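# Roll the bicycle into the floor rack and park it

## Task

Get the bicycle into the floor rack so that one of its wheels sits in the rack's slot, pushed near the slot's closed end, with the kickstand raised fully. When you finish, the bike must be motionless and touch nothing except the rack: no wall, furniture or loose item. Keep in mind that the rack can slide because it is not anchored. If the bike topples or is left leaning, the task fails.

## Robot and tools

ROBOT. TidyBot++ is a wheeled base 0.54 m long, 0.50 m wide and 0.38 m tall on four driven casters. It carries a single seven-joint arm ending in a two-finger gripper. The shoulder sits 0.12 m ahead of the base centre and 0.68 m above the floor. Segment lengths are upper arm 0.42 m, forearm 0.31 m, and wrist to hand point 0.31 m. At the start the arm is folded with the hand pointing down. base_camera is mounted on the base (644x364). wrist_camera is a fisheye on the hand (644x476) that looks along the hand. Calibration data for both are supplied. The wrist camera's pose comes from the joint readings, so expect it to be less accurate.

FRAMES. Base frame: metres, origin on the floor below the base centre, x forward, y left, z up. Odometry frame: the base frame as it was when the scene began. base_odometry is reported in it, with heading in rad (positive is left, -3.142 to 3.142). Odometry counts wheel rotation, so any slip is logged as travel, and over many moves it drifts by a few cm and several degrees. base_tilt gives degrees of lean, with forward and right positive.

TOOL move. Every argument is optional. A call that has no action just reports the state and returns images.
- base: an object holding one or more relative offsets. Each is measured from where the base was in the last reported state, along its axes at that moment. translate_m is forward motion in metres, -2 to 2, positive forward. strafe_m is sideways motion in metres, -2 to 2, positive left. rotate_rad is a turn in radians, -6.3 to 6.3, positive counter-clockwise seen from above. If you combine translate_m and strafe_m, the base drives in a straight line to that point.
- joints: an object giving absolute angles by name, in radians. joint_2_rad is limited to ±2.249, joint_4_rad to ±2.579 and joint_6_rad to ±2.099. Joints 1, 3, 5 and 7 can take any angle but travel the short way round, so send steps smaller than half a turn. Signs: joint_1_rad positive turns the arm clockwise seen from above. joint_2_rad at 0 points the upper arm up, and positive leans it forward. joint_4_rad at 0 is a straight elbow, and negative bends it forward when joint_3_rad is 3.14. joint_6_rad negative bends the hand forward. joint_7_rad positive turns a downward-pointing hand counter-clockwise, and at 1.57 the fingers open to the left and right. gripper_pos is absolute, from 0 (fully open, gap about 85 mm) to 1 (closed). The gap is roughly 85 x (1 - gripper_pos) mm.
- target: one list of seven numbers [x, y, z, qw, qx, qy, qz]. It is an absolute hand pose in the base frame: position in metres, then a unit quaternion. It refers to the point between the finger pads, with the hand's z axis running along the fingers and the fingers closing along its y. When target is present, joints may contain only gripper_pos.
- speeds: top speeds that apply to this call only. translate_m and strafe_m accept 0.05 to 0.5 m/s (put a combined move's speed under just one of them). rotate_rad accepts 0.1 to 1.57 rad/s.
- cameras: a list drawn from base_camera, wrist_camera, all. An empty list returns no images.
- blocking: true (the default) returns once everything has stopped. false returns after about 0.5 s while motion continues. A newer move overrides only the parts it names.

OTHER TOOLS. wait(seconds 0 to 10, cameras) lets time run without giving a command. stop(cameras) brakes every running motion. zoom_image(camera, region [x0, y0, x1, y1] in pixels, top-left origin, at most 504x504) returns an enlarged view of that camera's most recent image. finished_scene(scene: the current scene's number) ends the scene and cannot be undone. The bike has to stay parked with no help from the robot.

RESULTS. Lines include base_odometry, base_tilt, hand_pose, hand_target (the pose the hand would reach if the joints hit their targets), joint_positions, motor_effort (percent of maximum with the peak in brackets), Motor temperatures, on_its_own, pictures (the order of the images), and move ("done" or the worst status). Status words: moving; done (hand: within 10 mm and 2 degrees); off_target (at rest short of the target and possibly still pushing); contact_stop or time_out (an uncommanded stop that drops the target); not_followed (a check held the targets back, shown with "joint command not followed" or "pose unreachable"); stopped; torque_fault; limit_stop_at_motor_heat. A rejected call, or an uncommanded stop, cancels any later move, wait and finished_scene calls in the same reply.

PRACTICE. Hand moves usually end off_target by up to about 3 cm. To correct, add (wanted position minus hand_pose) to the previous target. To keep the hand still, resend hand_target, not hand_pose. Loads make the arm sag, and the controller does not compensate for them. Do not command a joint to its current reading while holding something. A hand pointing down can rise to about 0.94 m, and only when it is close to the base. Low, forward-pointing targets right in front of the base can drive the arm into the base, and nothing checks for arm-to-base collisions. The arm keeps pressing against whatever it hits, and the base does the same until it times out (14 s), even when base_status reads done.

AVOID. Do not drive or turn while the arm is snagged above about 0.6 m, and do not push or pull hard sideways with a raised hand, because either can tip the robot. Avoid reaching far out, or swinging an extended arm, over nearby furniture. Watch for torque faults (the arm freezes for 10 s) and for motor heat: MOTOR HOT appears at 60 °C and the arm sags at 75 °C. Do not drop parts, release something still moving, slam into things or push very hard. Do not grip too hard on a part that is still resting on something, and avoid twisting or yanking the gripper. The rack is loose and slides if shoved, and occasional outside tugs can act on held parts. Check the result in camera images before you finish.

Each tool is called after "Emit:" as name(argument=value, ...), one argument or row to a line, values as JSON.

## Session

Emit:
move(
)

Scene clock: 0.00 s.
Motor temperatures (°C): [25 27 23 27 34 38 31]
base_odometry: x=+0.000 y=+0.000 heading=+0.000
base_tilt: forward=+0.2 right=+0.0
base_status: not commanded
joint_positions: joint_1_rad=+0.000 joint_2_rad=-0.366 joint_3_rad=+3.111 joint_4_rad=-2.541 joint_5_rad=+0.018 joint_6_rad=-0.847 joint_7_rad=+1.539 gripper_pos=+0.000
joint_status: not commanded
motor_effort: joint_1_rad=+1 joint_2_rad=-1 joint_3_rad=+0 joint_4_rad=+15 joint_5_rad=+1 joint_6_rad=+1 joint_7_rad=+1
hand_pose: x=+0.2640 y=+0.0002 z=+0.5870 quat_wxyz=(+0.011, +0.998, +0.004, +0.060) (m; base frame)
hand_target: x=+0.2640 y=+0.0002 z=+0.5870 quat_wxyz=(+0.011, +0.998, +0.004, +0.060) (m; base frame)
hand_status: not commanded
pictures: base_camera, wrist_camera

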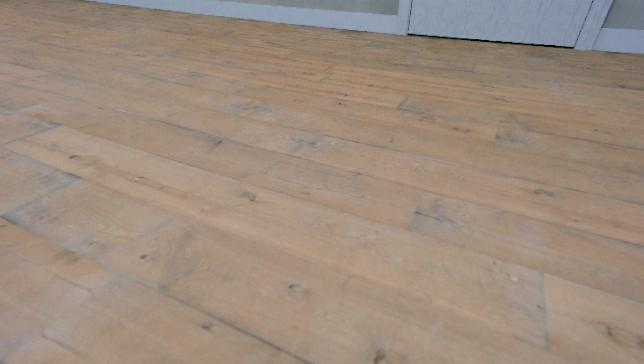

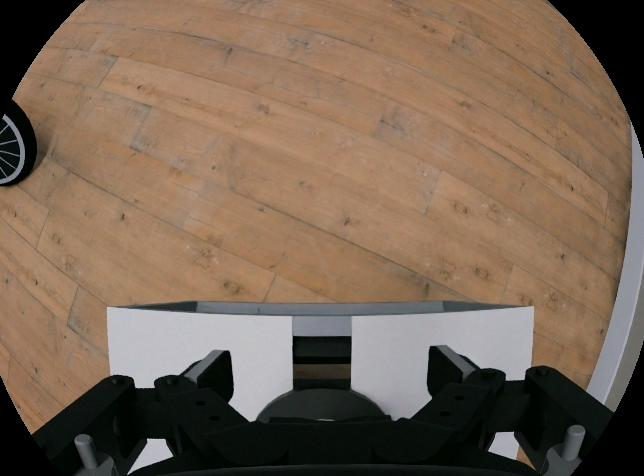

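Emit:
move(
  joints={"joint_6_rad": 0.1},
  cameras=["wrist_camera"],
)

Emit:
move(
  joints={"joint_1_rad": -1.3},
  cameras=["wrist_camera"],
)

Emit:
move(
  joints={"joint_1_rad": 1.3},
  cameras=["wrist_camera"],
)

Scene clock: 1.80 s.
Motor temperatures (°C): [25 27 23 27 34 38 31]
move: done
base_odometry: x=+0.000 y=+0.000 heading=+0.000
base_tilt: forward=+0.2 right=+0.0
base_status: not commanded
joint_positions: joint_1_rad=+0.000 joint_2_rad=-0.366 joint_3_rad=+3.111 joint_4_rad=-2.540 joint_5_rad=+0.018 joint_6_rad=+0.023 joint_7_rad=+1.539 gripper_pos=+0.000
joint_status: all done
motor_effort: joint_1_rad=+1(1) joint_2_rad=-4(4) joint_3_rad=+0(1) joint_4_rad=+18(19) joint_5_rad=+1(2) joint_6_rad=+7(7) joint_7_rad=+1(1)
hand_pose: x=+0.4872 y=+0.0122 z=+0.7257 quat_wxyz=(-0.005, +0.880, +0.009, +0.475) (m; base frame)
hand_target: x=+0.4992 y=+0.0132 z=+0.7456 quat_wxyz=(-0.007, +0.861, +0.009, +0.508) (m; base frame)
hand_status: not commanded
pictures: wrist_camera
camera_calibration:
wrist_camera: T_world_to_cam=[[0.0429352, -0.997306, -0.0594772, 0.0444766], [-0.562855, 0.0250398, -0.826176, 0.923187], [0.82544, 0.0689491, -0.560264, 0.138127], [0, 0, 0, 1]] pos_world=[0.403695, 0.0117166, 0.842748]

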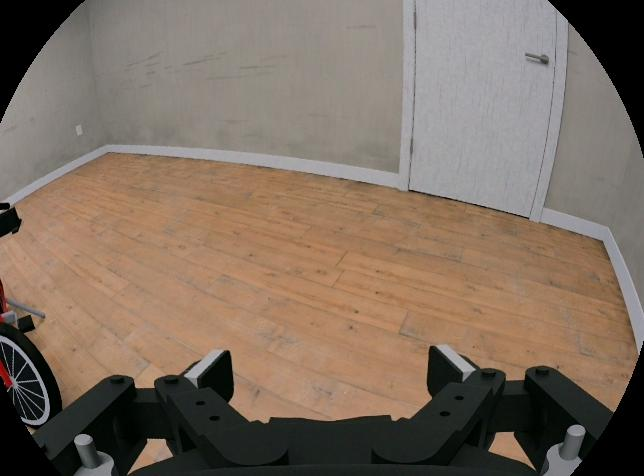

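Scene clock: 4.37 s.
Motor temperatures (°C): [25 27 23 27 34 38 31]
move: done
base_odometry: x=+0.000 y=+0.000 heading=+0.000
base_tilt: forward=+0.2 right=+0.0
base_status: not commanded
joint_positions: joint_1_rad=-1.283 joint_2_rad=-0.366 joint_3_rad=+3.111 joint_4_rad=-2.540 joint_5_rad=+0.018 joint_6_rad=+0.023 joint_7_rad=+1.539 gripper_pos=+0.000
joint_status: all done
motor_effort: joint_1_rad=+1(2) joint_2_rad=-4(4) joint_3_rad=+0(1) joint_4_rad=+19(19) joint_5_rad=+1(2) joint_6_rad=+7(8) joint_7_rad=+1(1)
hand_pose: x=+0.2118 y=+0.3566 z=+0.7257 quat_wxyz=(-0.289, +0.699, +0.534, +0.378) (m; base frame)
hand_target: x=+0.2079 y=+0.3699 z=+0.7456 quat_wxyz=(-0.313, +0.680, +0.529, +0.401) (m; base frame)
hand_status: not commanded
pictures: wrist_camera
camera_calibration:
wrist_camera: T_world_to_cam=[[0.968482, -0.241879, -0.0594772, -0.0656634], [-0.183756, -0.532604, -0.826176, 0.878074], [0.168157, 0.811066, -0.560264, 0.216344], [0, 0, 0, 1]] pos_world=[0.188565, 0.276314, 0.842748]

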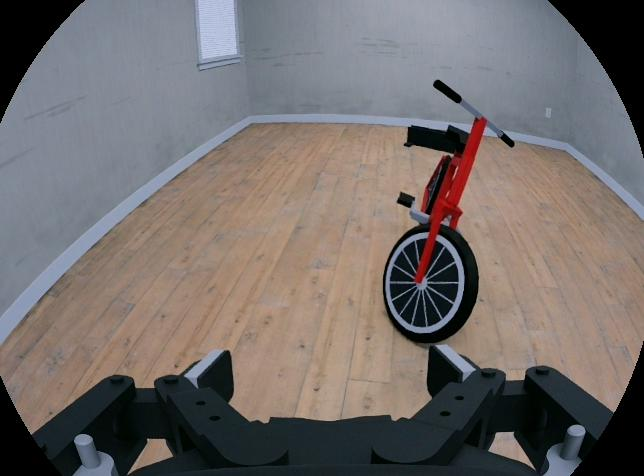

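Scene clock: 7.90 s.
Motor temperatures (°C): [25 27 23 27 34 38 31]
move: done
base_odometry: x=+0.000 y=+0.000 heading=+0.000
base_tilt: forward=+0.2 right=-0.1
base_status: not commanded
joint_positions: joint_1_rad=+1.283 joint_2_rad=-0.366 joint_3_rad=+3.111 joint_4_rad=-2.540 joint_5_rad=+0.018 joint_6_rad=+0.023 joint_7_rad=+1.539 gripper_pos=+0.000
joint_status: all done
motor_effort: joint_1_rad=+1(2) joint_2_rad=-4(5) joint_3_rad=+1(1) joint_4_rad=+19(19) joint_5_rad=+0(2) joint_6_rad=+7(8) joint_7_rad=+1(1)
hand_pose: x=+0.2354 y=-0.3496 z=+0.7258 quat_wxyz=(+0.280, +0.710, -0.519, +0.384) (m; base frame)
hand_target: x=+0.2335 y=-0.3627 z=+0.7456 quat_wxyz=(+0.302, +0.691, -0.514, +0.409) (m; base frame)
hand_status: not commanded
pictures: wrist_camera
camera_calibration:
wrist_camera: T_world_to_cam=[[-0.943917, -0.324783, -0.0594766, 0.16191], [-0.136027, 0.546641, -0.826244, 0.872445], [0.300863, -0.771815, -0.560163, 0.200454], [0, 0, 0, 1]] pos_world=[0.211196, -0.269615, 0.84277]

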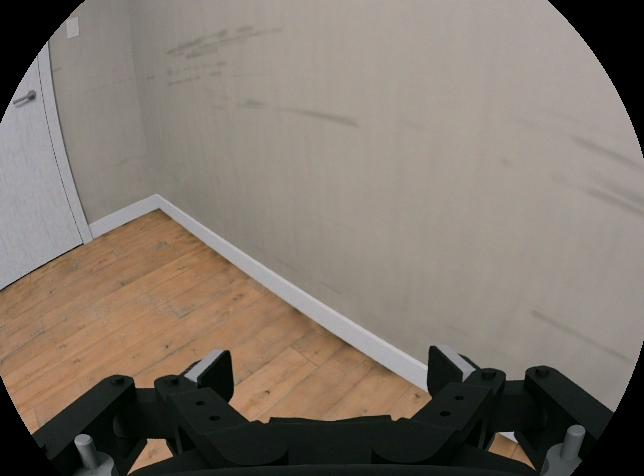

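Rack not seen yet; look to the left-back and back.

Emit:
move(
  joints={"joint_1_rad": 2.6},
  cameras=["wrist_camera"],
)

Emit:
move(
  joints={"joint_1_rad": -2.3},
  cameras=["wrist_camera"],
)

Scene clock: 10.53 s.
Motor temperatures (°C): [25 27 23 27 34 38 31]
move: done
base_odometry: x=+0.000 y=+0.000 heading=+0.000
base_tilt: forward=+0.2 right=+0.0
base_status: not commanded
joint_positions: joint_1_rad=+2.583 joint_2_rad=-0.366 joint_3_rad=+3.111 joint_4_rad=-2.540 joint_5_rad=+0.018 joint_6_rad=+0.024 joint_7_rad=+1.539 gripper_pos=+0.000
joint_status: all done
motor_effort: joint_1_rad=+1(2) joint_2_rad=-4(5) joint_3_rad=+1(1) joint_4_rad=+19(19) joint_5_rad=+1(2) joint_6_rad=+7(7) joint_7_rad=+1(1)
hand_pose: x=-0.1867 y=-0.2057 z=+0.7258 quat_wxyz=(+0.456, +0.251, -0.843, +0.136) (m; base frame)
hand_target: x=-0.1999 y=-0.2074 z=+0.7456 quat_wxyz=(+0.488, +0.239, -0.827, +0.143) (m; base frame)
hand_status: not commanded
pictures: wrist_camera
camera_calibration:
wrist_camera: T_world_to_cam=[[-0.565413, 0.822661, -0.0594763, 0.116868], [0.490304, 0.277247, -0.826279, 0.797937], [-0.663258, -0.49635, -0.560113, 0.315136], [0, 0, 0, 1]] pos_world=[-0.116137, -0.16095, 0.842781]

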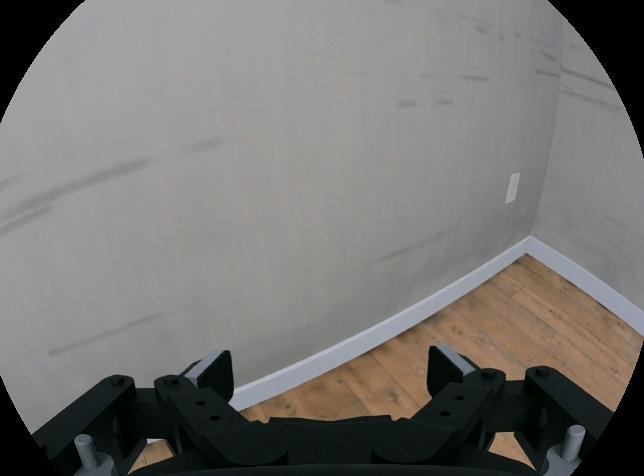

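Scene clock: 13.17 s.
Motor temperatures (°C): [25 27 23 27 34 38 31]
move: done
base_odometry: x=+0.000 y=+0.000 heading=+0.000
base_tilt: forward=+0.3 right=+0.0
base_status: not commanded
joint_positions: joint_1_rad=+3.966 joint_2_rad=-0.366 joint_3_rad=+3.111 joint_4_rad=-2.540 joint_5_rad=+0.018 joint_6_rad=+0.024 joint_7_rad=+1.539 gripper_pos=+0.000
joint_status: all done
motor_effort: joint_1_rad=+1(2) joint_2_rad=-4(4) joint_3_rad=+1(1) joint_4_rad=+19(19) joint_5_rad=+1(2) joint_6_rad=+7(8) joint_7_rad=+1(1)
hand_pose: x=-0.1401 y=+0.2620 z=+0.7258 quat_wxyz=(+0.438, -0.344, -0.810, -0.186) (m; base frame)
hand_target: x=-0.1442 y=+0.2746 z=+0.7456 quat_wxyz=(+0.467, -0.343, -0.790, -0.201) (m; base frame)
hand_status: not commanded
pictures: wrist_camera
camera_calibration:
wrist_camera: T_world_to_cam=[[0.702746, 0.70895, -0.0594763, -0.0340433], [0.363843, -0.429979, -0.826279, 0.812986], [-0.611364, 0.559024, -0.560113, 0.308961], [0, 0, 0, 1]] pos_world=[-0.0829881, 0.200985, 0.842781]

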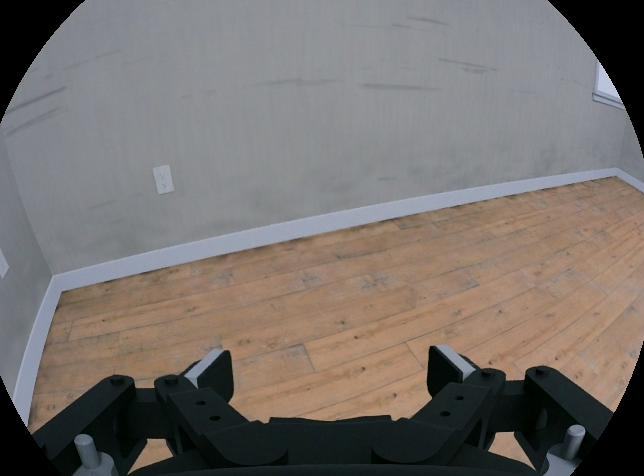

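Emit:
move(
  joints={"joint_1_rad": -1.2},
  cameras=["wrist_camera"],
)

Emit:
zoom_image(
  camera="wrist_camera",
  region=[340, 60, 600, 360],
)

Scene clock: 15.67 s.
Motor temperatures (°C): [25 27 23 27 34 38 31]
move: done
base_odometry: x=+0.000 y=+0.000 heading=+0.000
base_tilt: forward=+0.2 right=+0.0
base_status: not commanded
joint_positions: joint_1_rad=+5.066 joint_2_rad=-0.366 joint_3_rad=+3.111 joint_4_rad=-2.540 joint_5_rad=+0.018 joint_6_rad=+0.024 joint_7_rad=+1.539 gripper_pos=+0.000
joint_status: all done
motor_effort: joint_1_rad=+1(2) joint_2_rad=-4(4) joint_3_rad=+0(1) joint_4_rad=+19(19) joint_5_rad=+1(2) joint_6_rad=+7(7) joint_7_rad=+1(1)
hand_pose: x=+0.2350 y=+0.3497 z=+0.7258 quat_wxyz=(+0.276, -0.717, -0.510, -0.387) (m; base frame)
hand_target: x=+0.2444 y=+0.3591 z=+0.7456 quat_wxyz=(+0.293, -0.705, -0.494, -0.416) (m; base frame)
hand_status: not commanded
pictures: wrist_camera
camera_calibration:
wrist_camera: T_world_to_cam=[[0.950558, -0.304798, -0.0594763, -0.063533], [-0.218207, -0.519278, -0.826279, 0.88225], [0.220963, 0.798404, -0.560113, 0.209914], [0, 0, 0, 1]] pos_world=[0.206522, 0.271172, 0.842781]

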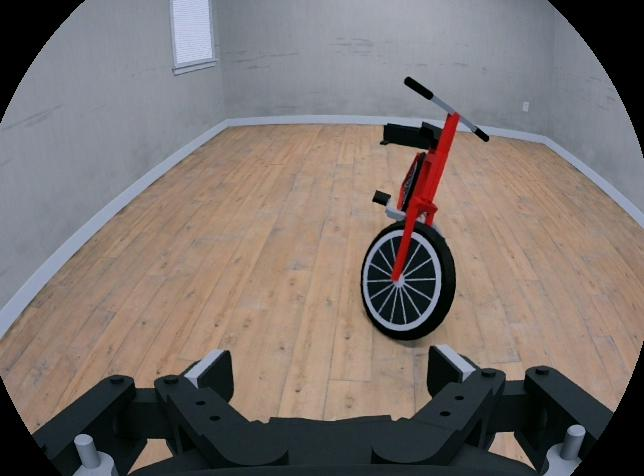

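Scaled by 1.680.

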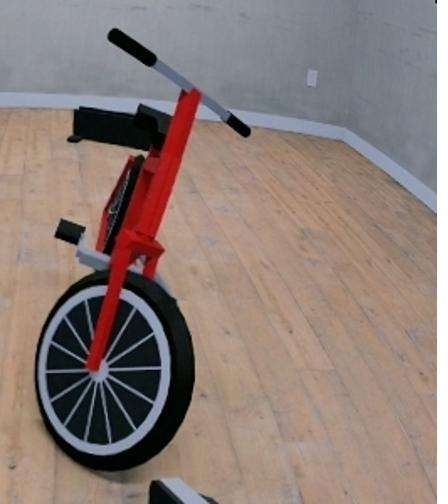

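Emit:
move(
  joints={"joint_1_rad": 3.14, "joint_6_rad": -0.5},
  cameras=["wrist_camera"],
)

Emit:
move(
  joints={"joint_1_rad": -0.6, "joint_6_rad": 0.4, "joint_2_rad": 0.0},
)

Scene clock: 19.00 s.
Motor temperatures (°C): [25 27 23 27 34 38 31]
move: done
base_odometry: x=+0.000 y=+0.000 heading=+0.000
base_tilt: forward=+0.2 right=+0.0
base_status: not commanded
joint_positions: joint_1_rad=+3.158 joint_2_rad=-0.366 joint_3_rad=+3.111 joint_4_rad=-2.540 joint_5_rad=+0.018 joint_6_rad=-0.430 joint_7_rad=+1.539 gripper_pos=+0.000
joint_status: all done
motor_effort: joint_1_rad=+1(2) joint_2_rad=-2(4) joint_3_rad=+0(1) joint_4_rad=+17(19) joint_5_rad=+2(2) joint_6_rad=+4(8) joint_7_rad=+1(1)
hand_pose: x=-0.1483 y=-0.0017 z=+0.6289 quat_wxyz=(+0.266, -0.001, -0.964, -0.005) (m; base frame)
hand_target: x=-0.1288 y=-0.0054 z=+0.6180 quat_wxyz=(+0.231, +0.007, -0.973, -0.004) (m; base frame)
hand_status: not commanded
pictures: wrist_camera
camera_calibration:
wrist_camera: T_world_to_cam=[[0.0105247, 0.998536, -0.0530526, 0.0466529], [0.867169, -0.0355324, -0.496745, 0.490651], [-0.497903, -0.0407775, -0.866274, 0.605399], [0, 0, 0, 1]] pos_world=[-0.124538, -0.00446399, 0.770644]

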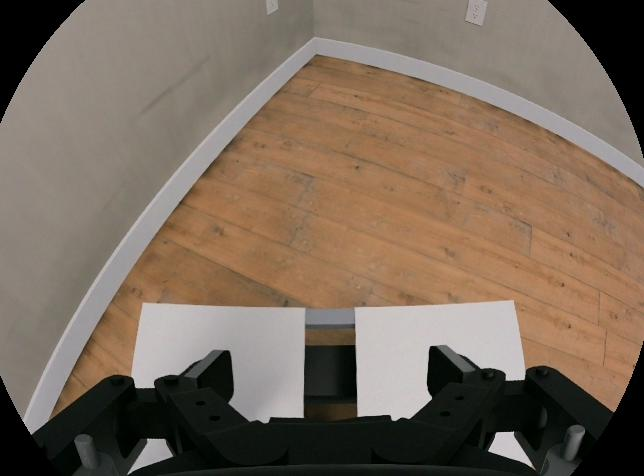

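Scene clock: 22.50 s.
Motor temperatures (°C): [25 27 23 27 34 38 31]
move: done
base_odometry: x=+0.000 y=+0.000 heading=+0.000
base_tilt: forward=+0.2 right=+0.0
base_status: not commanded
joint_positions: joint_1_rad=+5.666 joint_2_rad=-0.025 joint_3_rad=+3.111 joint_4_rad=-2.540 joint_5_rad=+0.018 joint_6_rad=+0.319 joint_7_rad=+1.539 gripper_pos=+0.000
joint_status: all done
motor_effort: joint_1_rad=+1(2) joint_2_rad=-12(13) joint_3_rad=+0(1) joint_4_rad=+15(17) joint_5_rad=+1(2) joint_6_rad=+6(8) joint_7_rad=+1(1)
hand_pose: x=+0.4569 y=+0.2592 z=+0.6655 quat_wxyz=(+0.150, -0.846, -0.278, -0.430) (m; base frame)
hand_target: x=+0.4719 y=+0.2618 z=+0.6752 quat_wxyz=(+0.155, -0.836, -0.267, -0.454) (m; base frame)
hand_status: not commanded
pictures: base_camera, wrist_camera
camera_calibration:
wrist_camera: T_world_to_cam=[[0.613541, -0.7862, -0.0738793, -0.0173541], [-0.508187, -0.321502, -0.798989, 0.896975], [0.604412, 0.527757, -0.596791, 0.118773], [0, 0, 0, 1]] pos_world=[0.39469, 0.212052, 0.786273]

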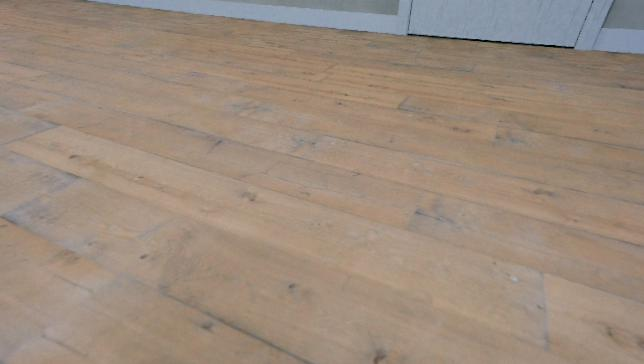

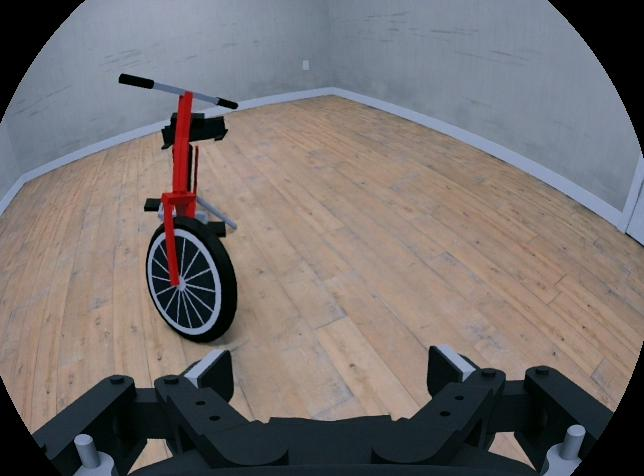

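Emit:
zoom_image(
  camera="wrist_camera",
  region=[100, 60, 300, 360],
)

Emit:
move(
  base={"translate_m": 1.0},
  joints={"joint_1_rad": -1.5},
)

Scaled by 1.680.

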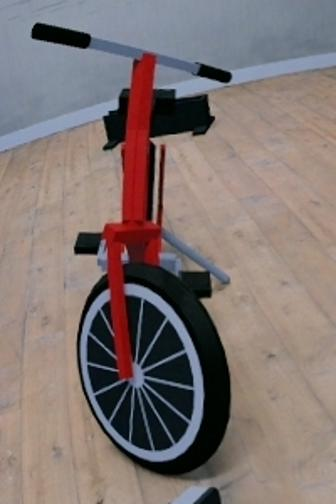

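Scene clock: 25.93 s.
Motor temperatures (°C): [25 27 23 27 34 38 31]
move: done
base_odometry: x=+1.000 y=+0.000 heading=+0.000
base_tilt: forward=+0.2 right=+0.0
base_status: done
joint_positions: joint_1_rad=+4.799 joint_2_rad=-0.023 joint_3_rad=+3.111 joint_4_rad=-2.540 joint_5_rad=+0.018 joint_6_rad=+0.322 joint_7_rad=+1.539 gripper_pos=+0.000
joint_status: all done
motor_effort: joint_1_rad=+1(2) joint_2_rad=-12(13) joint_3_rad=+0(1) joint_4_rad=+15(16) joint_5_rad=+1(2) joint_6_rad=+7(7) joint_7_rad=+1(1)
hand_pose: x=+0.1399 y=+0.4260 z=+0.6657 quat_wxyz=(+0.317, -0.650, -0.608, -0.328) (m; base frame)
hand_target: x=+0.1333 y=+0.4392 z=+0.6752 quat_wxyz=(+0.337, -0.636, -0.604, -0.341) (m; base frame)
hand_status: not commanded
pictures: base_camera, wrist_camera
camera_calibration:
wrist_camera: T_world_to_cam=[[0.996445, -0.0403456, -0.0739583, -0.0629214], [-0.0834377, -0.594014, -0.800116, 0.847051], [-0.0116511, 0.803442, -0.595269, 0.19017], [0, 0, 0, 1]] pos_world=[0.135589, 0.347831, 0.786287]

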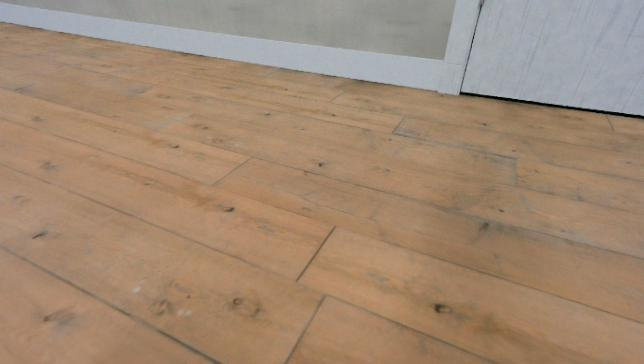

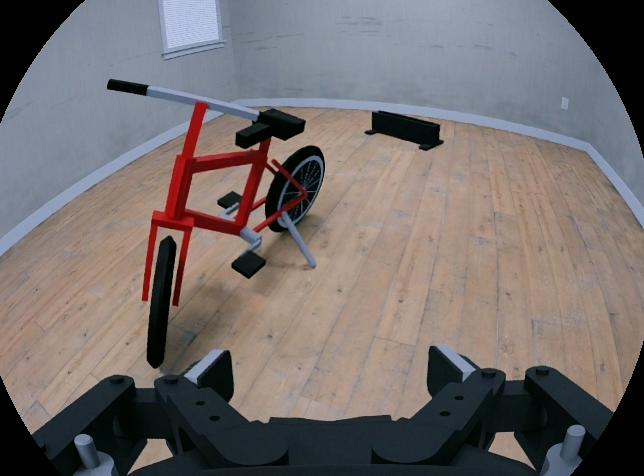

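Emit:
zoom_image(
  camera="wrist_camera",
  region=[340, 90, 470, 170],
)

Emit:
zoom_image(
  camera="wrist_camera",
  region=[90, 60, 350, 380],
)

Scaled by 3.877.

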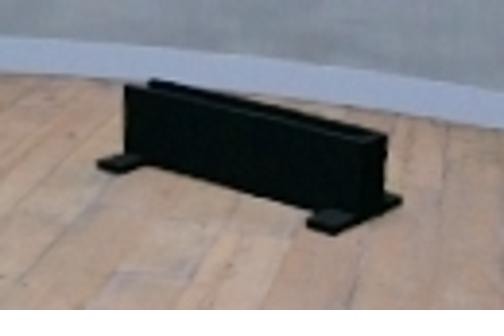

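Scaled by 1.575.

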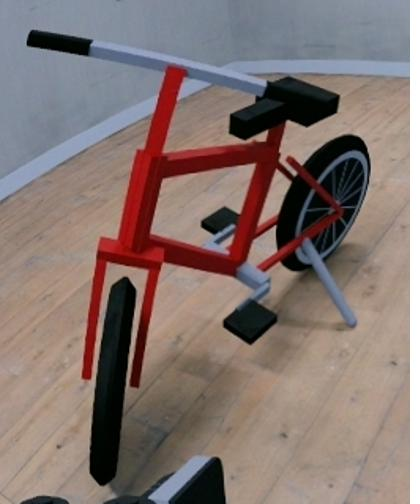

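Emit:
move(
  base={"translate_m": 1.2, "strafe_m": 1.2},
  joints={"joint_1_rad": -1.5},
  cameras=["wrist_camera"],
)

Emit:
move(
  joints={"joint_1_rad": -3.0},
  cameras=["wrist_camera"],
)

Scene clock: 31.13 s.
Motor temperatures (°C): [25 27 23 27 34 38 31]
move: done
base_odometry: x=+2.201 y=+1.200 heading=-0.001
base_tilt: forward=+0.2 right=+0.0
base_status: done
joint_positions: joint_1_rad=+4.796 joint_2_rad=-0.016 joint_3_rad=+3.111 joint_4_rad=-2.540 joint_5_rad=+0.018 joint_6_rad=+0.326 joint_7_rad=+1.539 gripper_pos=+0.000
joint_status: all done
motor_effort: joint_1_rad=+1(2) joint_2_rad=-12(14) joint_3_rad=+0(1) joint_4_rad=+15(16) joint_5_rad=+1(2) joint_6_rad=+7(7) joint_7_rad=+1(1)
hand_pose: x=+0.1385 y=+0.4266 z=+0.6634 quat_wxyz=(+0.317, -0.650, -0.609, -0.326) (m; base frame)
hand_target: x=+0.1333 y=+0.4392 z=+0.6752 quat_wxyz=(+0.337, -0.636, -0.604, -0.341) (m; base frame)
hand_status: not commanded
pictures: wrist_camera
camera_calibration:
wrist_camera: T_world_to_cam=[[0.996534, -0.0374304, -0.0742883, -0.0627588], [-0.081909, -0.597359, -0.79778, 0.845121], [-0.0145156, 0.8011, -0.598354, 0.191814], [0, 0, 0, 1]] pos_world=[0.134549, 0.348829, 0.784331]

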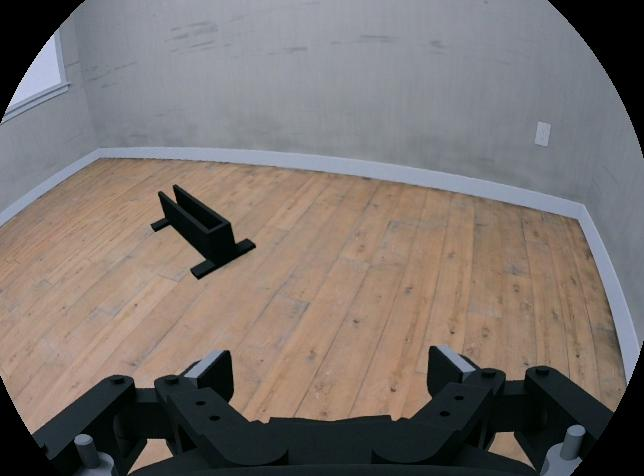

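Scene clock: 33.87 s.
Motor temperatures (°C): [25 27 23 27 34 38 31]
move: done
base_odometry: x=+2.201 y=+1.200 heading=-0.001
base_tilt: forward=+0.2 right=+0.0
base_status: not commanded
joint_positions: joint_1_rad=+3.300 joint_2_rad=-0.016 joint_3_rad=+3.111 joint_4_rad=-2.540 joint_5_rad=+0.018 joint_6_rad=+0.326 joint_7_rad=+1.539 gripper_pos=+0.000
joint_status: all done
motor_effort: joint_1_rad=+1(2) joint_2_rad=-12(13) joint_3_rad=+0(1) joint_4_rad=+14(15) joint_5_rad=+1(2) joint_6_rad=+7(7) joint_7_rad=+1(1)
hand_pose: x=-0.3049 y=+0.0515 z=+0.6634 quat_wxyz=(+0.454, -0.062, -0.889, -0.023) (m; base frame)
hand_target: x=-0.3180 y=+0.0454 z=+0.6752 quat_wxyz=(+0.479, -0.054, -0.876, -0.020) (m; base frame)
hand_status: not commanded
pictures: wrist_camera
camera_calibration:
wrist_camera: T_world_to_cam=[[0.112227, 0.990902, -0.0742883, 0.0424738], [0.589512, -0.126576, -0.79778, 0.765222], [-0.799925, 0.0457383, -0.598354, 0.285278], [0, 0, 0, 1]] pos_world=[-0.227674, 0.0417236, 0.784331]

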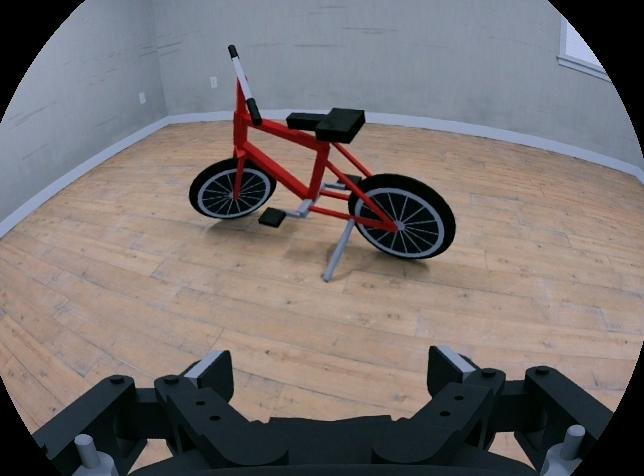

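Emit:
zoom_image(
  camera="wrist_camera",
  region=[180, 30, 470, 300],
)

Emit:
move(
  base={"strafe_m": 0.3},
  joints={"joint_1_rad": -1.8, "joint_6_rad": 0.1},
  cameras=["wrist_camera"],
)

Emit:
zoom_image(
  camera="wrist_camera",
  region=[150, 80, 400, 280],
)

Scaled by 1.738.

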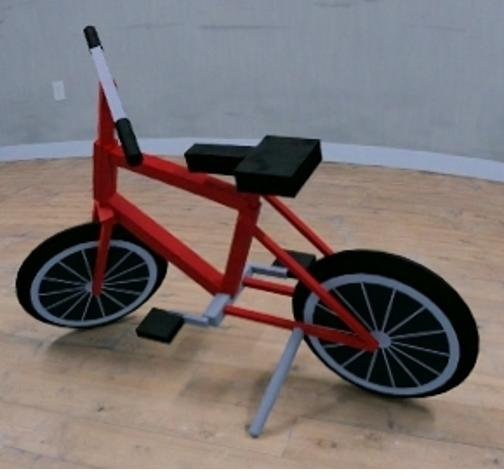

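Scene clock: 37.30 s.
Motor temperatures (°C): [25 27 23 27 34 38 31]
move: done
base_odometry: x=+2.201 y=+1.500 heading=-0.001
base_tilt: forward=+0.2 right=+0.0
base_status: done
joint_positions: joint_1_rad=+4.466 joint_2_rad=-0.016 joint_3_rad=+3.111 joint_4_rad=-2.540 joint_5_rad=+0.018 joint_6_rad=+0.167 joint_7_rad=+1.539 gripper_pos=+0.000
joint_status: all done
motor_effort: joint_1_rad=+1(3) joint_2_rad=-12(14) joint_3_rad=+0(1) joint_4_rad=+14(15) joint_5_rad=+0(2) joint_6_rad=+6(8) joint_7_rad=+1(1)
hand_pose: x=+0.0090 y=+0.3793 z=+0.6258 quat_wxyz=(+0.307, -0.562, -0.734, -0.227) (m; base frame)
hand_target: x=+0.0202 y=+0.3649 z=+0.6053 quat_wxyz=(+0.274, -0.578, -0.741, -0.207) (m; base frame)
hand_status: not commanded
pictures: wrist_camera
camera_calibration:
wrist_camera: T_world_to_cam=[[0.958895, 0.27411, -0.0733731, -0.0567002], [0.148723, -0.705693, -0.692733, 0.749544], [-0.241664, 0.653346, -0.717452, 0.337875], [0, 0, 0, 1]] pos_world=[0.0245471, 0.323742, 0.757482]

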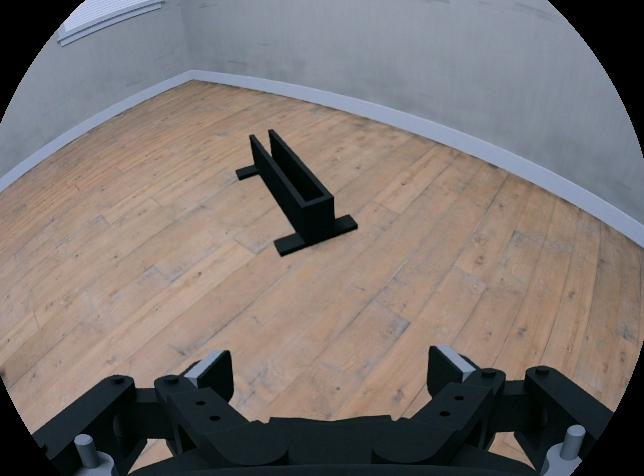

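Scaled by 2.016.

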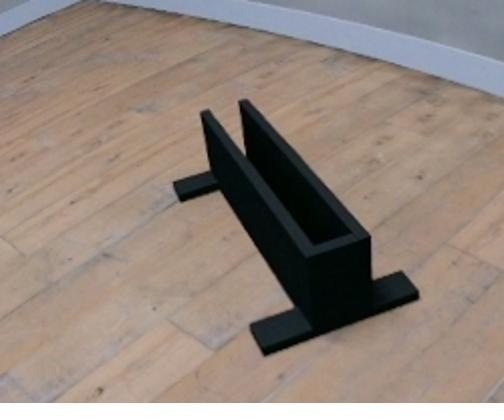

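Emit:
move(
  base={"translate_m": -0.65, "strafe_m": -0.65, "rotate_rad": 2.635},
  joints={"joint_1_rad": 0.0, "joint_6_rad": 0.1, "joint_2_rad": -0.366},
)

Scene clock: 42.57 s.
Motor temperatures (°C): [25 27 23 27 34 38 31]
move: done
base_odometry: x=+1.550 y=+0.851 heading=+2.633
base_tilt: forward=+0.2 right=+0.0
base_status: done
joint_positions: joint_1_rad=+6.267 joint_2_rad=-0.350 joint_3_rad=+3.111 joint_4_rad=-2.540 joint_5_rad=+0.018 joint_6_rad=+0.164 joint_7_rad=+1.539 gripper_pos=+0.000
joint_status: all done
motor_effort: joint_1_rad=+1(2) joint_2_rad=-5(15) joint_3_rad=+1(2) joint_4_rad=+19(19) joint_5_rad=+1(2) joint_6_rad=+8(9) joint_7_rad=+0(1)
hand_pose: x=+0.5094 y=+0.0206 z=+0.7574 quat_wxyz=(+0.012, -0.848, -0.017, -0.529) (m; base frame)
hand_target: x=+0.4992 y=+0.0133 z=+0.7456 quat_wxyz=(+0.007, -0.861, -0.009, -0.508) (m; base frame)
hand_status: not commanded
pictures: base_camera, wrist_camera
camera_calibration:
wrist_camera: T_world_to_cam=[[0.070661, -0.995763, -0.058844, 0.0391405], [-0.457152, 0.0201042, -0.889161, 0.95558], [0.886577, 0.0897297, -0.453795, 0.0247396], [0, 0, 0, 1]] pos_world=[0.412146, 0.0175436, 0.863195]

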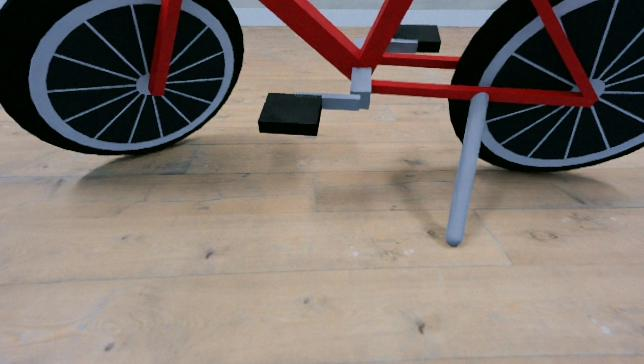

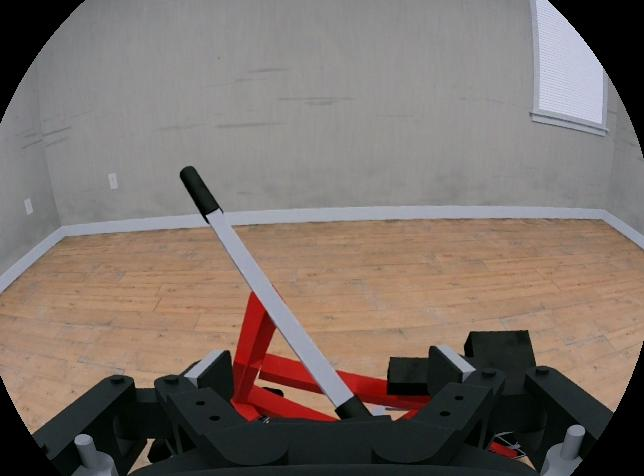

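Emit:
move(
  joints={"joint_6_rad": -0.35},
  cameras=["wrist_camera"],
)

Emit:
zoom_image(
  camera="wrist_camera",
  region=[130, 40, 560, 400],
)

Scene clock: 44.37 s.
Motor temperatures (°C): [25 27 23 27 34 38 31]
move: done
base_odometry: x=+1.550 y=+0.851 heading=+2.633
base_tilt: forward=+0.2 right=+0.0
base_status: not commanded
joint_positions: joint_1_rad=+6.267 joint_2_rad=-0.351 joint_3_rad=+3.111 joint_4_rad=-2.542 joint_5_rad=+0.018 joint_6_rad=-0.284 joint_7_rad=+1.539 gripper_pos=+0.000
joint_status: all done
motor_effort: joint_1_rad=+1(1) joint_2_rad=-3(5) joint_3_rad=+0(1) joint_4_rad=+17(20) joint_5_rad=+1(2) joint_6_rad=+5(8) joint_7_rad=+1(1)
hand_pose: x=+0.4218 y=+0.0131 z=+0.6492 quat_wxyz=(+0.002, -0.945, -0.015, -0.327) (m; base frame)
hand_target: x=+0.4068 y=+0.0071 z=+0.6420 quat_wxyz=(-0.002, -0.953, -0.007, -0.304) (m; base frame)
hand_status: not commanded
pictures: wrist_camera
camera_calibration:
wrist_camera: T_world_to_cam=[[0.0328466, -0.997821, -0.057215, 0.0463725], [-0.797274, 0.00836311, -0.603559, 0.777728], [0.602723, 0.0654409, -0.795263, 0.395743], [0, 0, 0, 1]] pos_world=[0.380016, 0.0138695, 0.786777]

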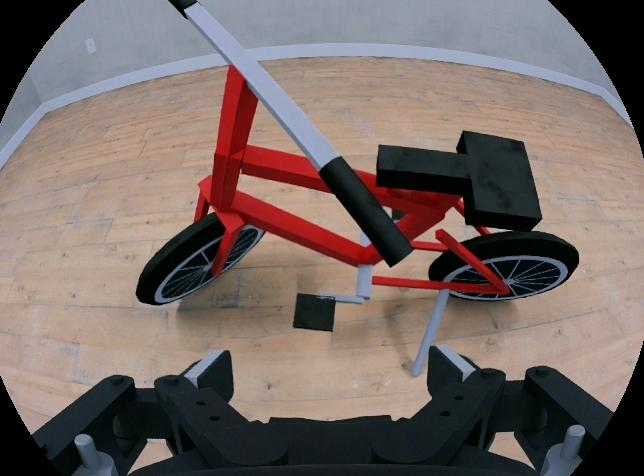

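Scaled by 1.172.

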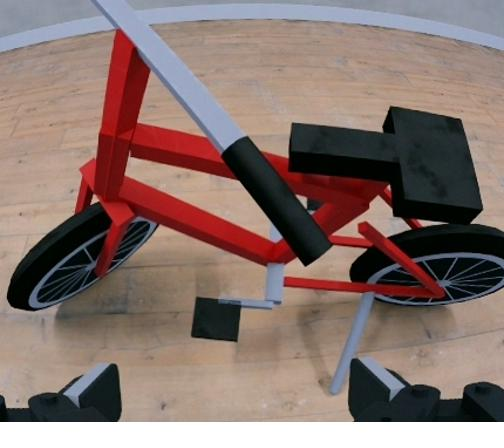

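Emit:
move(
  base={"translate_m": 0.05, "strafe_m": -1.76},
  joints={"joint_6_rad": -0.6},
)

Emit:
zoom_image(
  camera="wrist_camera",
  region=[130, 40, 560, 400],
)

Scene clock: 111.97 s.
Motor temperatures (°C): [25 27 23 27 34 38 31]
move: done
base_odometry: x=+2.363 y=+2.413 heading=+2.634
base_tilt: forward=+0.2 right=+0.0
base_status: done
joint_positions: joint_1_rad=+6.267 joint_2_rad=-0.351 joint_3_rad=+3.111 joint_4_rad=-2.545 joint_5_rad=+0.018 joint_6_rad=-0.547 joint_7_rad=+1.539 gripper_pos=+0.000
joint_status: all done
motor_effort: joint_1_rad=+1(1) joint_2_rad=-2(3) joint_3_rad=+1(2) joint_4_rad=+16(19) joint_5_rad=+1(2) joint_6_rad=+4(5) joint_7_rad=+1(1)
hand_pose: x=+0.3506 y=+0.0080 z=+0.6067 quat_wxyz=(-0.004, -0.980, -0.014, -0.199) (m; base frame)
hand_target: x=+0.3384 y=+0.0035 z=+0.6054 quat_wxyz=(-0.006, -0.983, -0.006, -0.182) (m; base frame)
hand_status: not commanded
pictures: base_camera, wrist_camera
camera_calibration:
wrist_camera: T_world_to_cam=[[0.0119217, -0.998753, -0.0484802, 0.0432915], [-0.927437, 0.00707951, -0.373911, 0.601588], [0.373788, 0.04942, -0.926197, 0.56503], [0, 0, 0, 1]] pos_world=[0.346218, 0.0110548, 0.750368]

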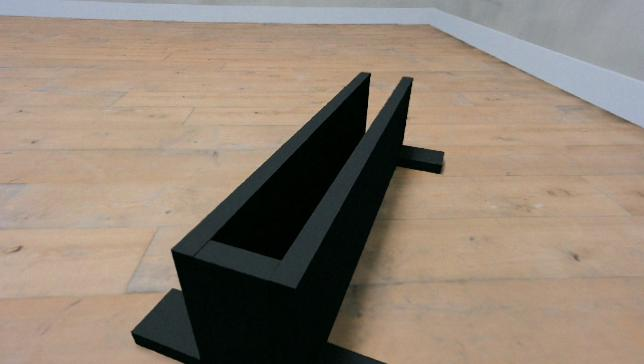

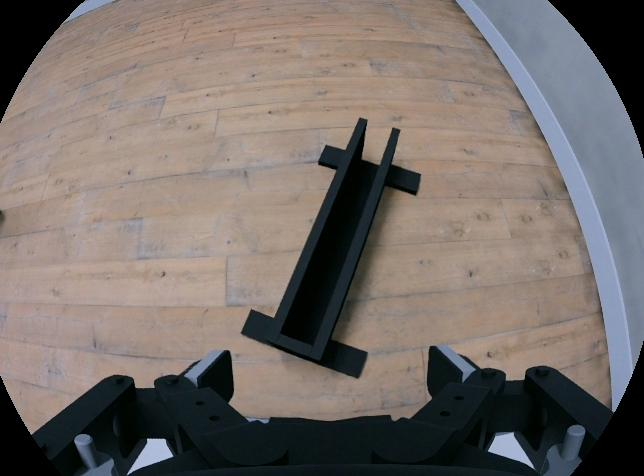

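Scaled by 1.172.

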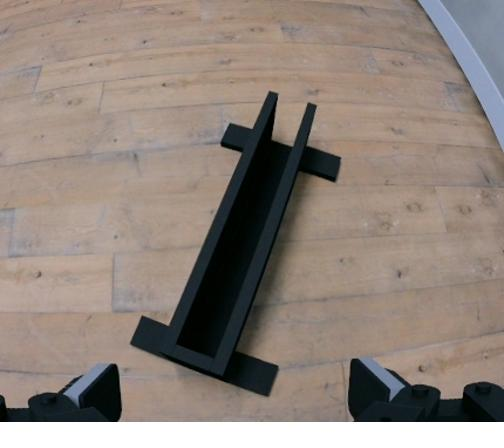

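Emit:
move(
  target=[0.662, 0.014, 0.32, 0, 0.9856, -0.1694, 0],
  cameras=["wrist_camera"],
)

Scene clock: 115.37 s.
Motor temperatures (°C): [25 27 23 27 34 38 31]
move: off_target
base_odometry: x=+2.363 y=+2.413 heading=+2.634
base_tilt: forward=+0.3 right=+0.0
base_status: not commanded
joint_positions: joint_1_rad=+6.226 joint_2_rad=+1.026 joint_3_rad=+3.203 joint_4_rad=-1.507 joint_5_rad=-0.084 joint_6_rad=-0.547 joint_7_rad=+1.359 gripper_pos=+0.000
joint_status: not commanded
motor_effort: joint_1_rad=+1(1) joint_2_rad=-42(43) joint_3_rad=+0(1) joint_4_rad=+10(17) joint_5_rad=+1(2) joint_6_rad=+0(4) joint_7_rad=+1(1)
hand_pose: x=+0.6786 y=+0.0107 z=+0.3311 quat_wxyz=(+0.001, -0.991, +0.127, -0.032) (m; base frame)
hand_target: x=+0.6620 y=+0.0140 z=+0.3200 quat_wxyz=(+0.000, -0.986, +0.169, +0.000) (m; base frame)
hand_status: off_target (0.020 m and 6.1 deg from the pose sent, 0.423 m and 31.1 deg at the start)
pictures: wrist_camera
camera_calibration:
wrist_camera: T_world_to_cam=[[-0.284221, -0.956727, -0.0623903, 0.233749], [-0.956813, 0.287187, -0.0450897, 0.71079], [0.0610562, 0.0468804, -0.997033, 0.422728], [0, 0, 0, 1]] pos_world=[0.72072, -0.00031317, 0.468106]

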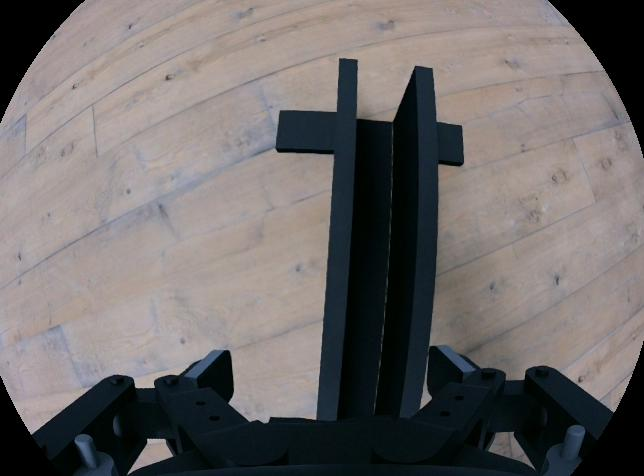

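Emit:
move(
  target=[0.650, 0.017, 0.22, 0, 0.9856, -0.1694, 0],
  joints={"gripper_pos": 0.42},
  cameras=["wrist_camera"],
)

Emit:
zoom_image(
  camera="wrist_camera",
  region=[200, 200, 460, 460],
)

Scene clock: 120.77 s.
Motor temperatures (°C): [25 27 23 27 34 38 31]
move: off_target
base_odometry: x=+2.363 y=+2.413 heading=+2.634
base_tilt: forward=+0.2 right=+0.0
base_status: not commanded
joint_positions: joint_1_rad=+6.226 joint_2_rad=+1.233 joint_3_rad=+3.203 joint_4_rad=-1.475 joint_5_rad=-0.114 joint_6_rad=-0.506 joint_7_rad=+1.358 gripper_pos=+0.420
joint_status: all done
motor_effort: joint_1_rad=+1(1) joint_2_rad=-42(46) joint_3_rad=+0(0) joint_4_rad=+8(10) joint_5_rad=+1(1) joint_6_rad=-1(1) joint_7_rad=+1(1)
hand_pose: x=+0.6271 y=+0.0106 z=+0.2255 quat_wxyz=(-0.007, -0.990, +0.139, +0.033) (m; base frame)
hand_target: x=+0.6500 y=+0.0170 z=+0.2200 quat_wxyz=(+0.000, -0.986, +0.169, +0.000) (m; base frame)
hand_status: off_target (0.024 m and 5.2 deg from the pose sent, 0.115 m and 6.1 deg at the start)
pictures: wrist_camera
camera_calibration:
wrist_camera: T_world_to_cam=[[-0.313451, -0.949289, -0.0244904, 0.22222], [-0.947068, 0.310626, 0.0810739, 0.622037], [-0.0693552, 0.0486067, -0.996407, 0.402171], [0, 0, 0, 1]] pos_world=[0.686659, -0.00181778, 0.355737]

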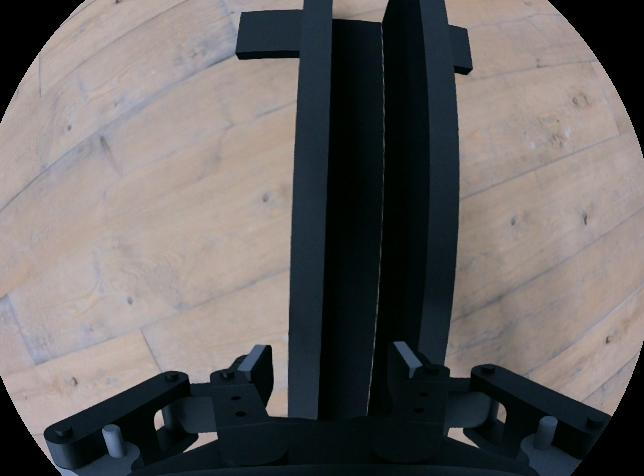

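Scaled by 1.938.

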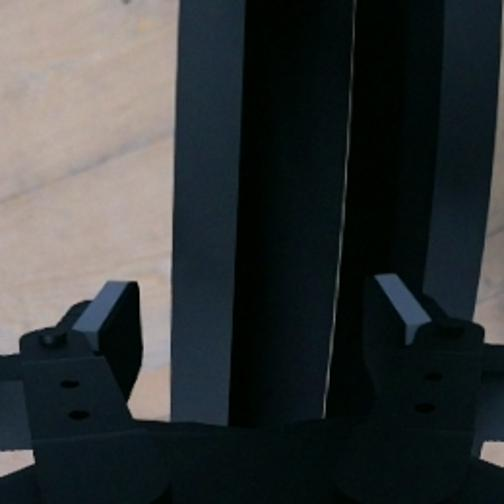

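Emit:
move(
  target=[0.678, 0.025, 0.18, 0, 0.980, -0.195, 0],
  cameras=["wrist_camera"],
)

Emit:
zoom_image(
  camera="wrist_camera",
  region=[200, 200, 460, 460],
)

Scene clock: 122.23 s.
Motor temperatures (°C): [25 27 23 27 34 38 31]
move: off_target
base_odometry: x=+2.363 y=+2.413 heading=+2.634
base_tilt: forward=+0.2 right=+0.0
base_status: not commanded
joint_positions: joint_1_rad=+6.209 joint_2_rad=+1.334 joint_3_rad=+3.204 joint_4_rad=-1.306 joint_5_rad=-0.131 joint_6_rad=-0.506 joint_7_rad=+1.314 gripper_pos=+0.420
joint_status: not commanded
motor_effort: joint_1_rad=+1(1) joint_2_rad=-44(46) joint_3_rad=+0(1) joint_4_rad=+9(9) joint_5_rad=+1(2) joint_6_rad=+0(1) joint_7_rad=+1(1)
hand_pose: x=+0.6792 y=+0.0254 z=+0.1935 quat_wxyz=(+0.002, -0.988, +0.155, +0.000) (m; base frame)
hand_target: x=+0.6780 y=+0.0250 z=+0.1800 quat_wxyz=(+0.000, -0.981, +0.195, +0.000) (m; base frame)
hand_status: off_target (0.014 m and 4.7 deg from the pose sent, 0.070 m and 7.6 deg at the start)
pictures: wrist_camera
camera_calibration:
wrist_camera: T_world_to_cam=[[-0.341107, -0.938482, -0.0538314, 0.275959], [-0.940024, 0.340587, 0.018837, 0.675829], [0.000656052, 0.0570282, -0.998372, 0.325854], [0, 0, 0, 1]] pos_world=[0.729214, 0.010221, 0.327449]

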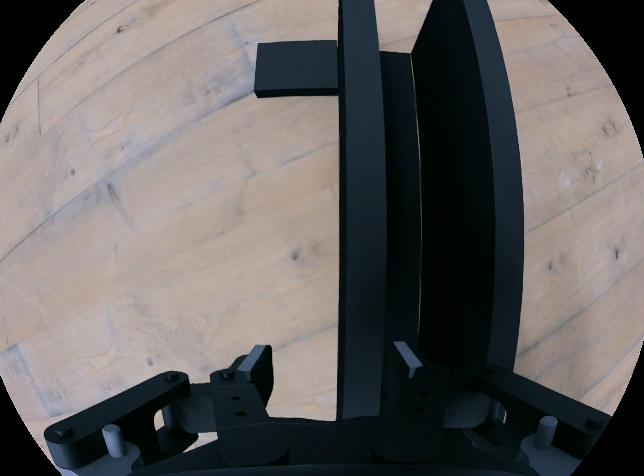

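Scaled by 1.938.

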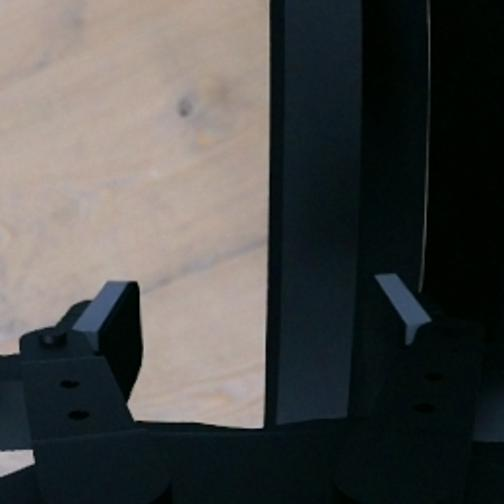

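Emit:
move(
  target=[0.668, 0.013, 0.16, 0, 0.980, -0.195, 0],
  cameras=["wrist_camera"],
)

Emit:
zoom_image(
  camera="wrist_camera",
  region=[200, 200, 460, 460],
)

Scene clock: 123.17 s.
Motor temperatures (°C): [25 27 23 27 34 38 31]
move: off_target
base_odometry: x=+2.363 y=+2.413 heading=+2.634
base_tilt: forward=+0.3 right=+0.0
base_status: not commanded
joint_positions: joint_1_rad=+6.212 joint_2_rad=+1.369 joint_3_rad=+3.204 joint_4_rad=-1.305 joint_5_rad=-0.132 joint_6_rad=-0.492 joint_7_rad=+1.314 gripper_pos=+0.420
joint_status: not commanded
motor_effort: joint_1_rad=+1(2) joint_2_rad=-44(46) joint_3_rad=+0(1) joint_4_rad=+8(9) joint_5_rad=+1(2) joint_6_rad=+0(1) joint_7_rad=+1(1)
hand_pose: x=+0.6664 y=+0.0222 z=+0.1742 quat_wxyz=(-0.001, -0.987, +0.157, +0.010) (m; base frame)
hand_target: x=+0.6680 y=+0.0130 z=+0.1600 quat_wxyz=(+0.000, -0.981, +0.195, +0.000) (m; base frame)
hand_status: off_target (0.017 m and 4.5 deg from the pose sent, 0.037 m and 4.7 deg at the start)
pictures: wrist_camera
camera_calibration:
wrist_camera: T_world_to_cam=[[-0.346369, -0.937059, -0.0441437, 0.269373], [-0.937893, 0.344925, 0.0372023, 0.660553], [-0.0196345, 0.0542878, -0.998332, 0.320343], [0, 0, 0, 1]] pos_world=[0.71912, 0.00718635, 0.307125]

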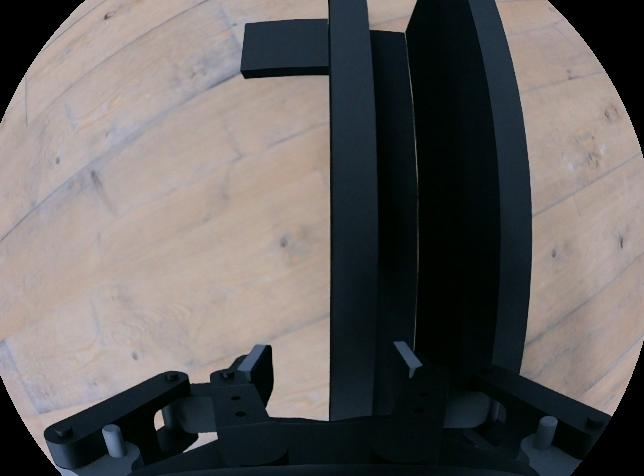

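Scaled by 1.938.

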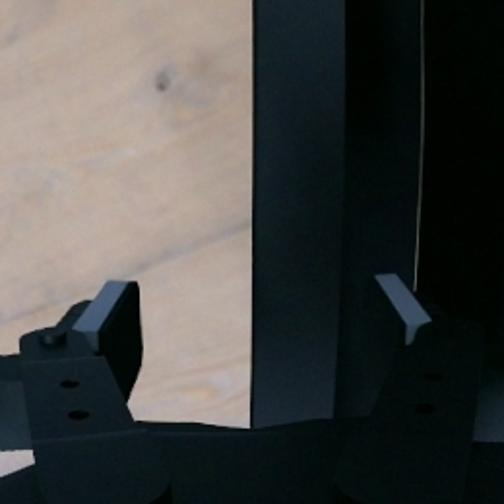

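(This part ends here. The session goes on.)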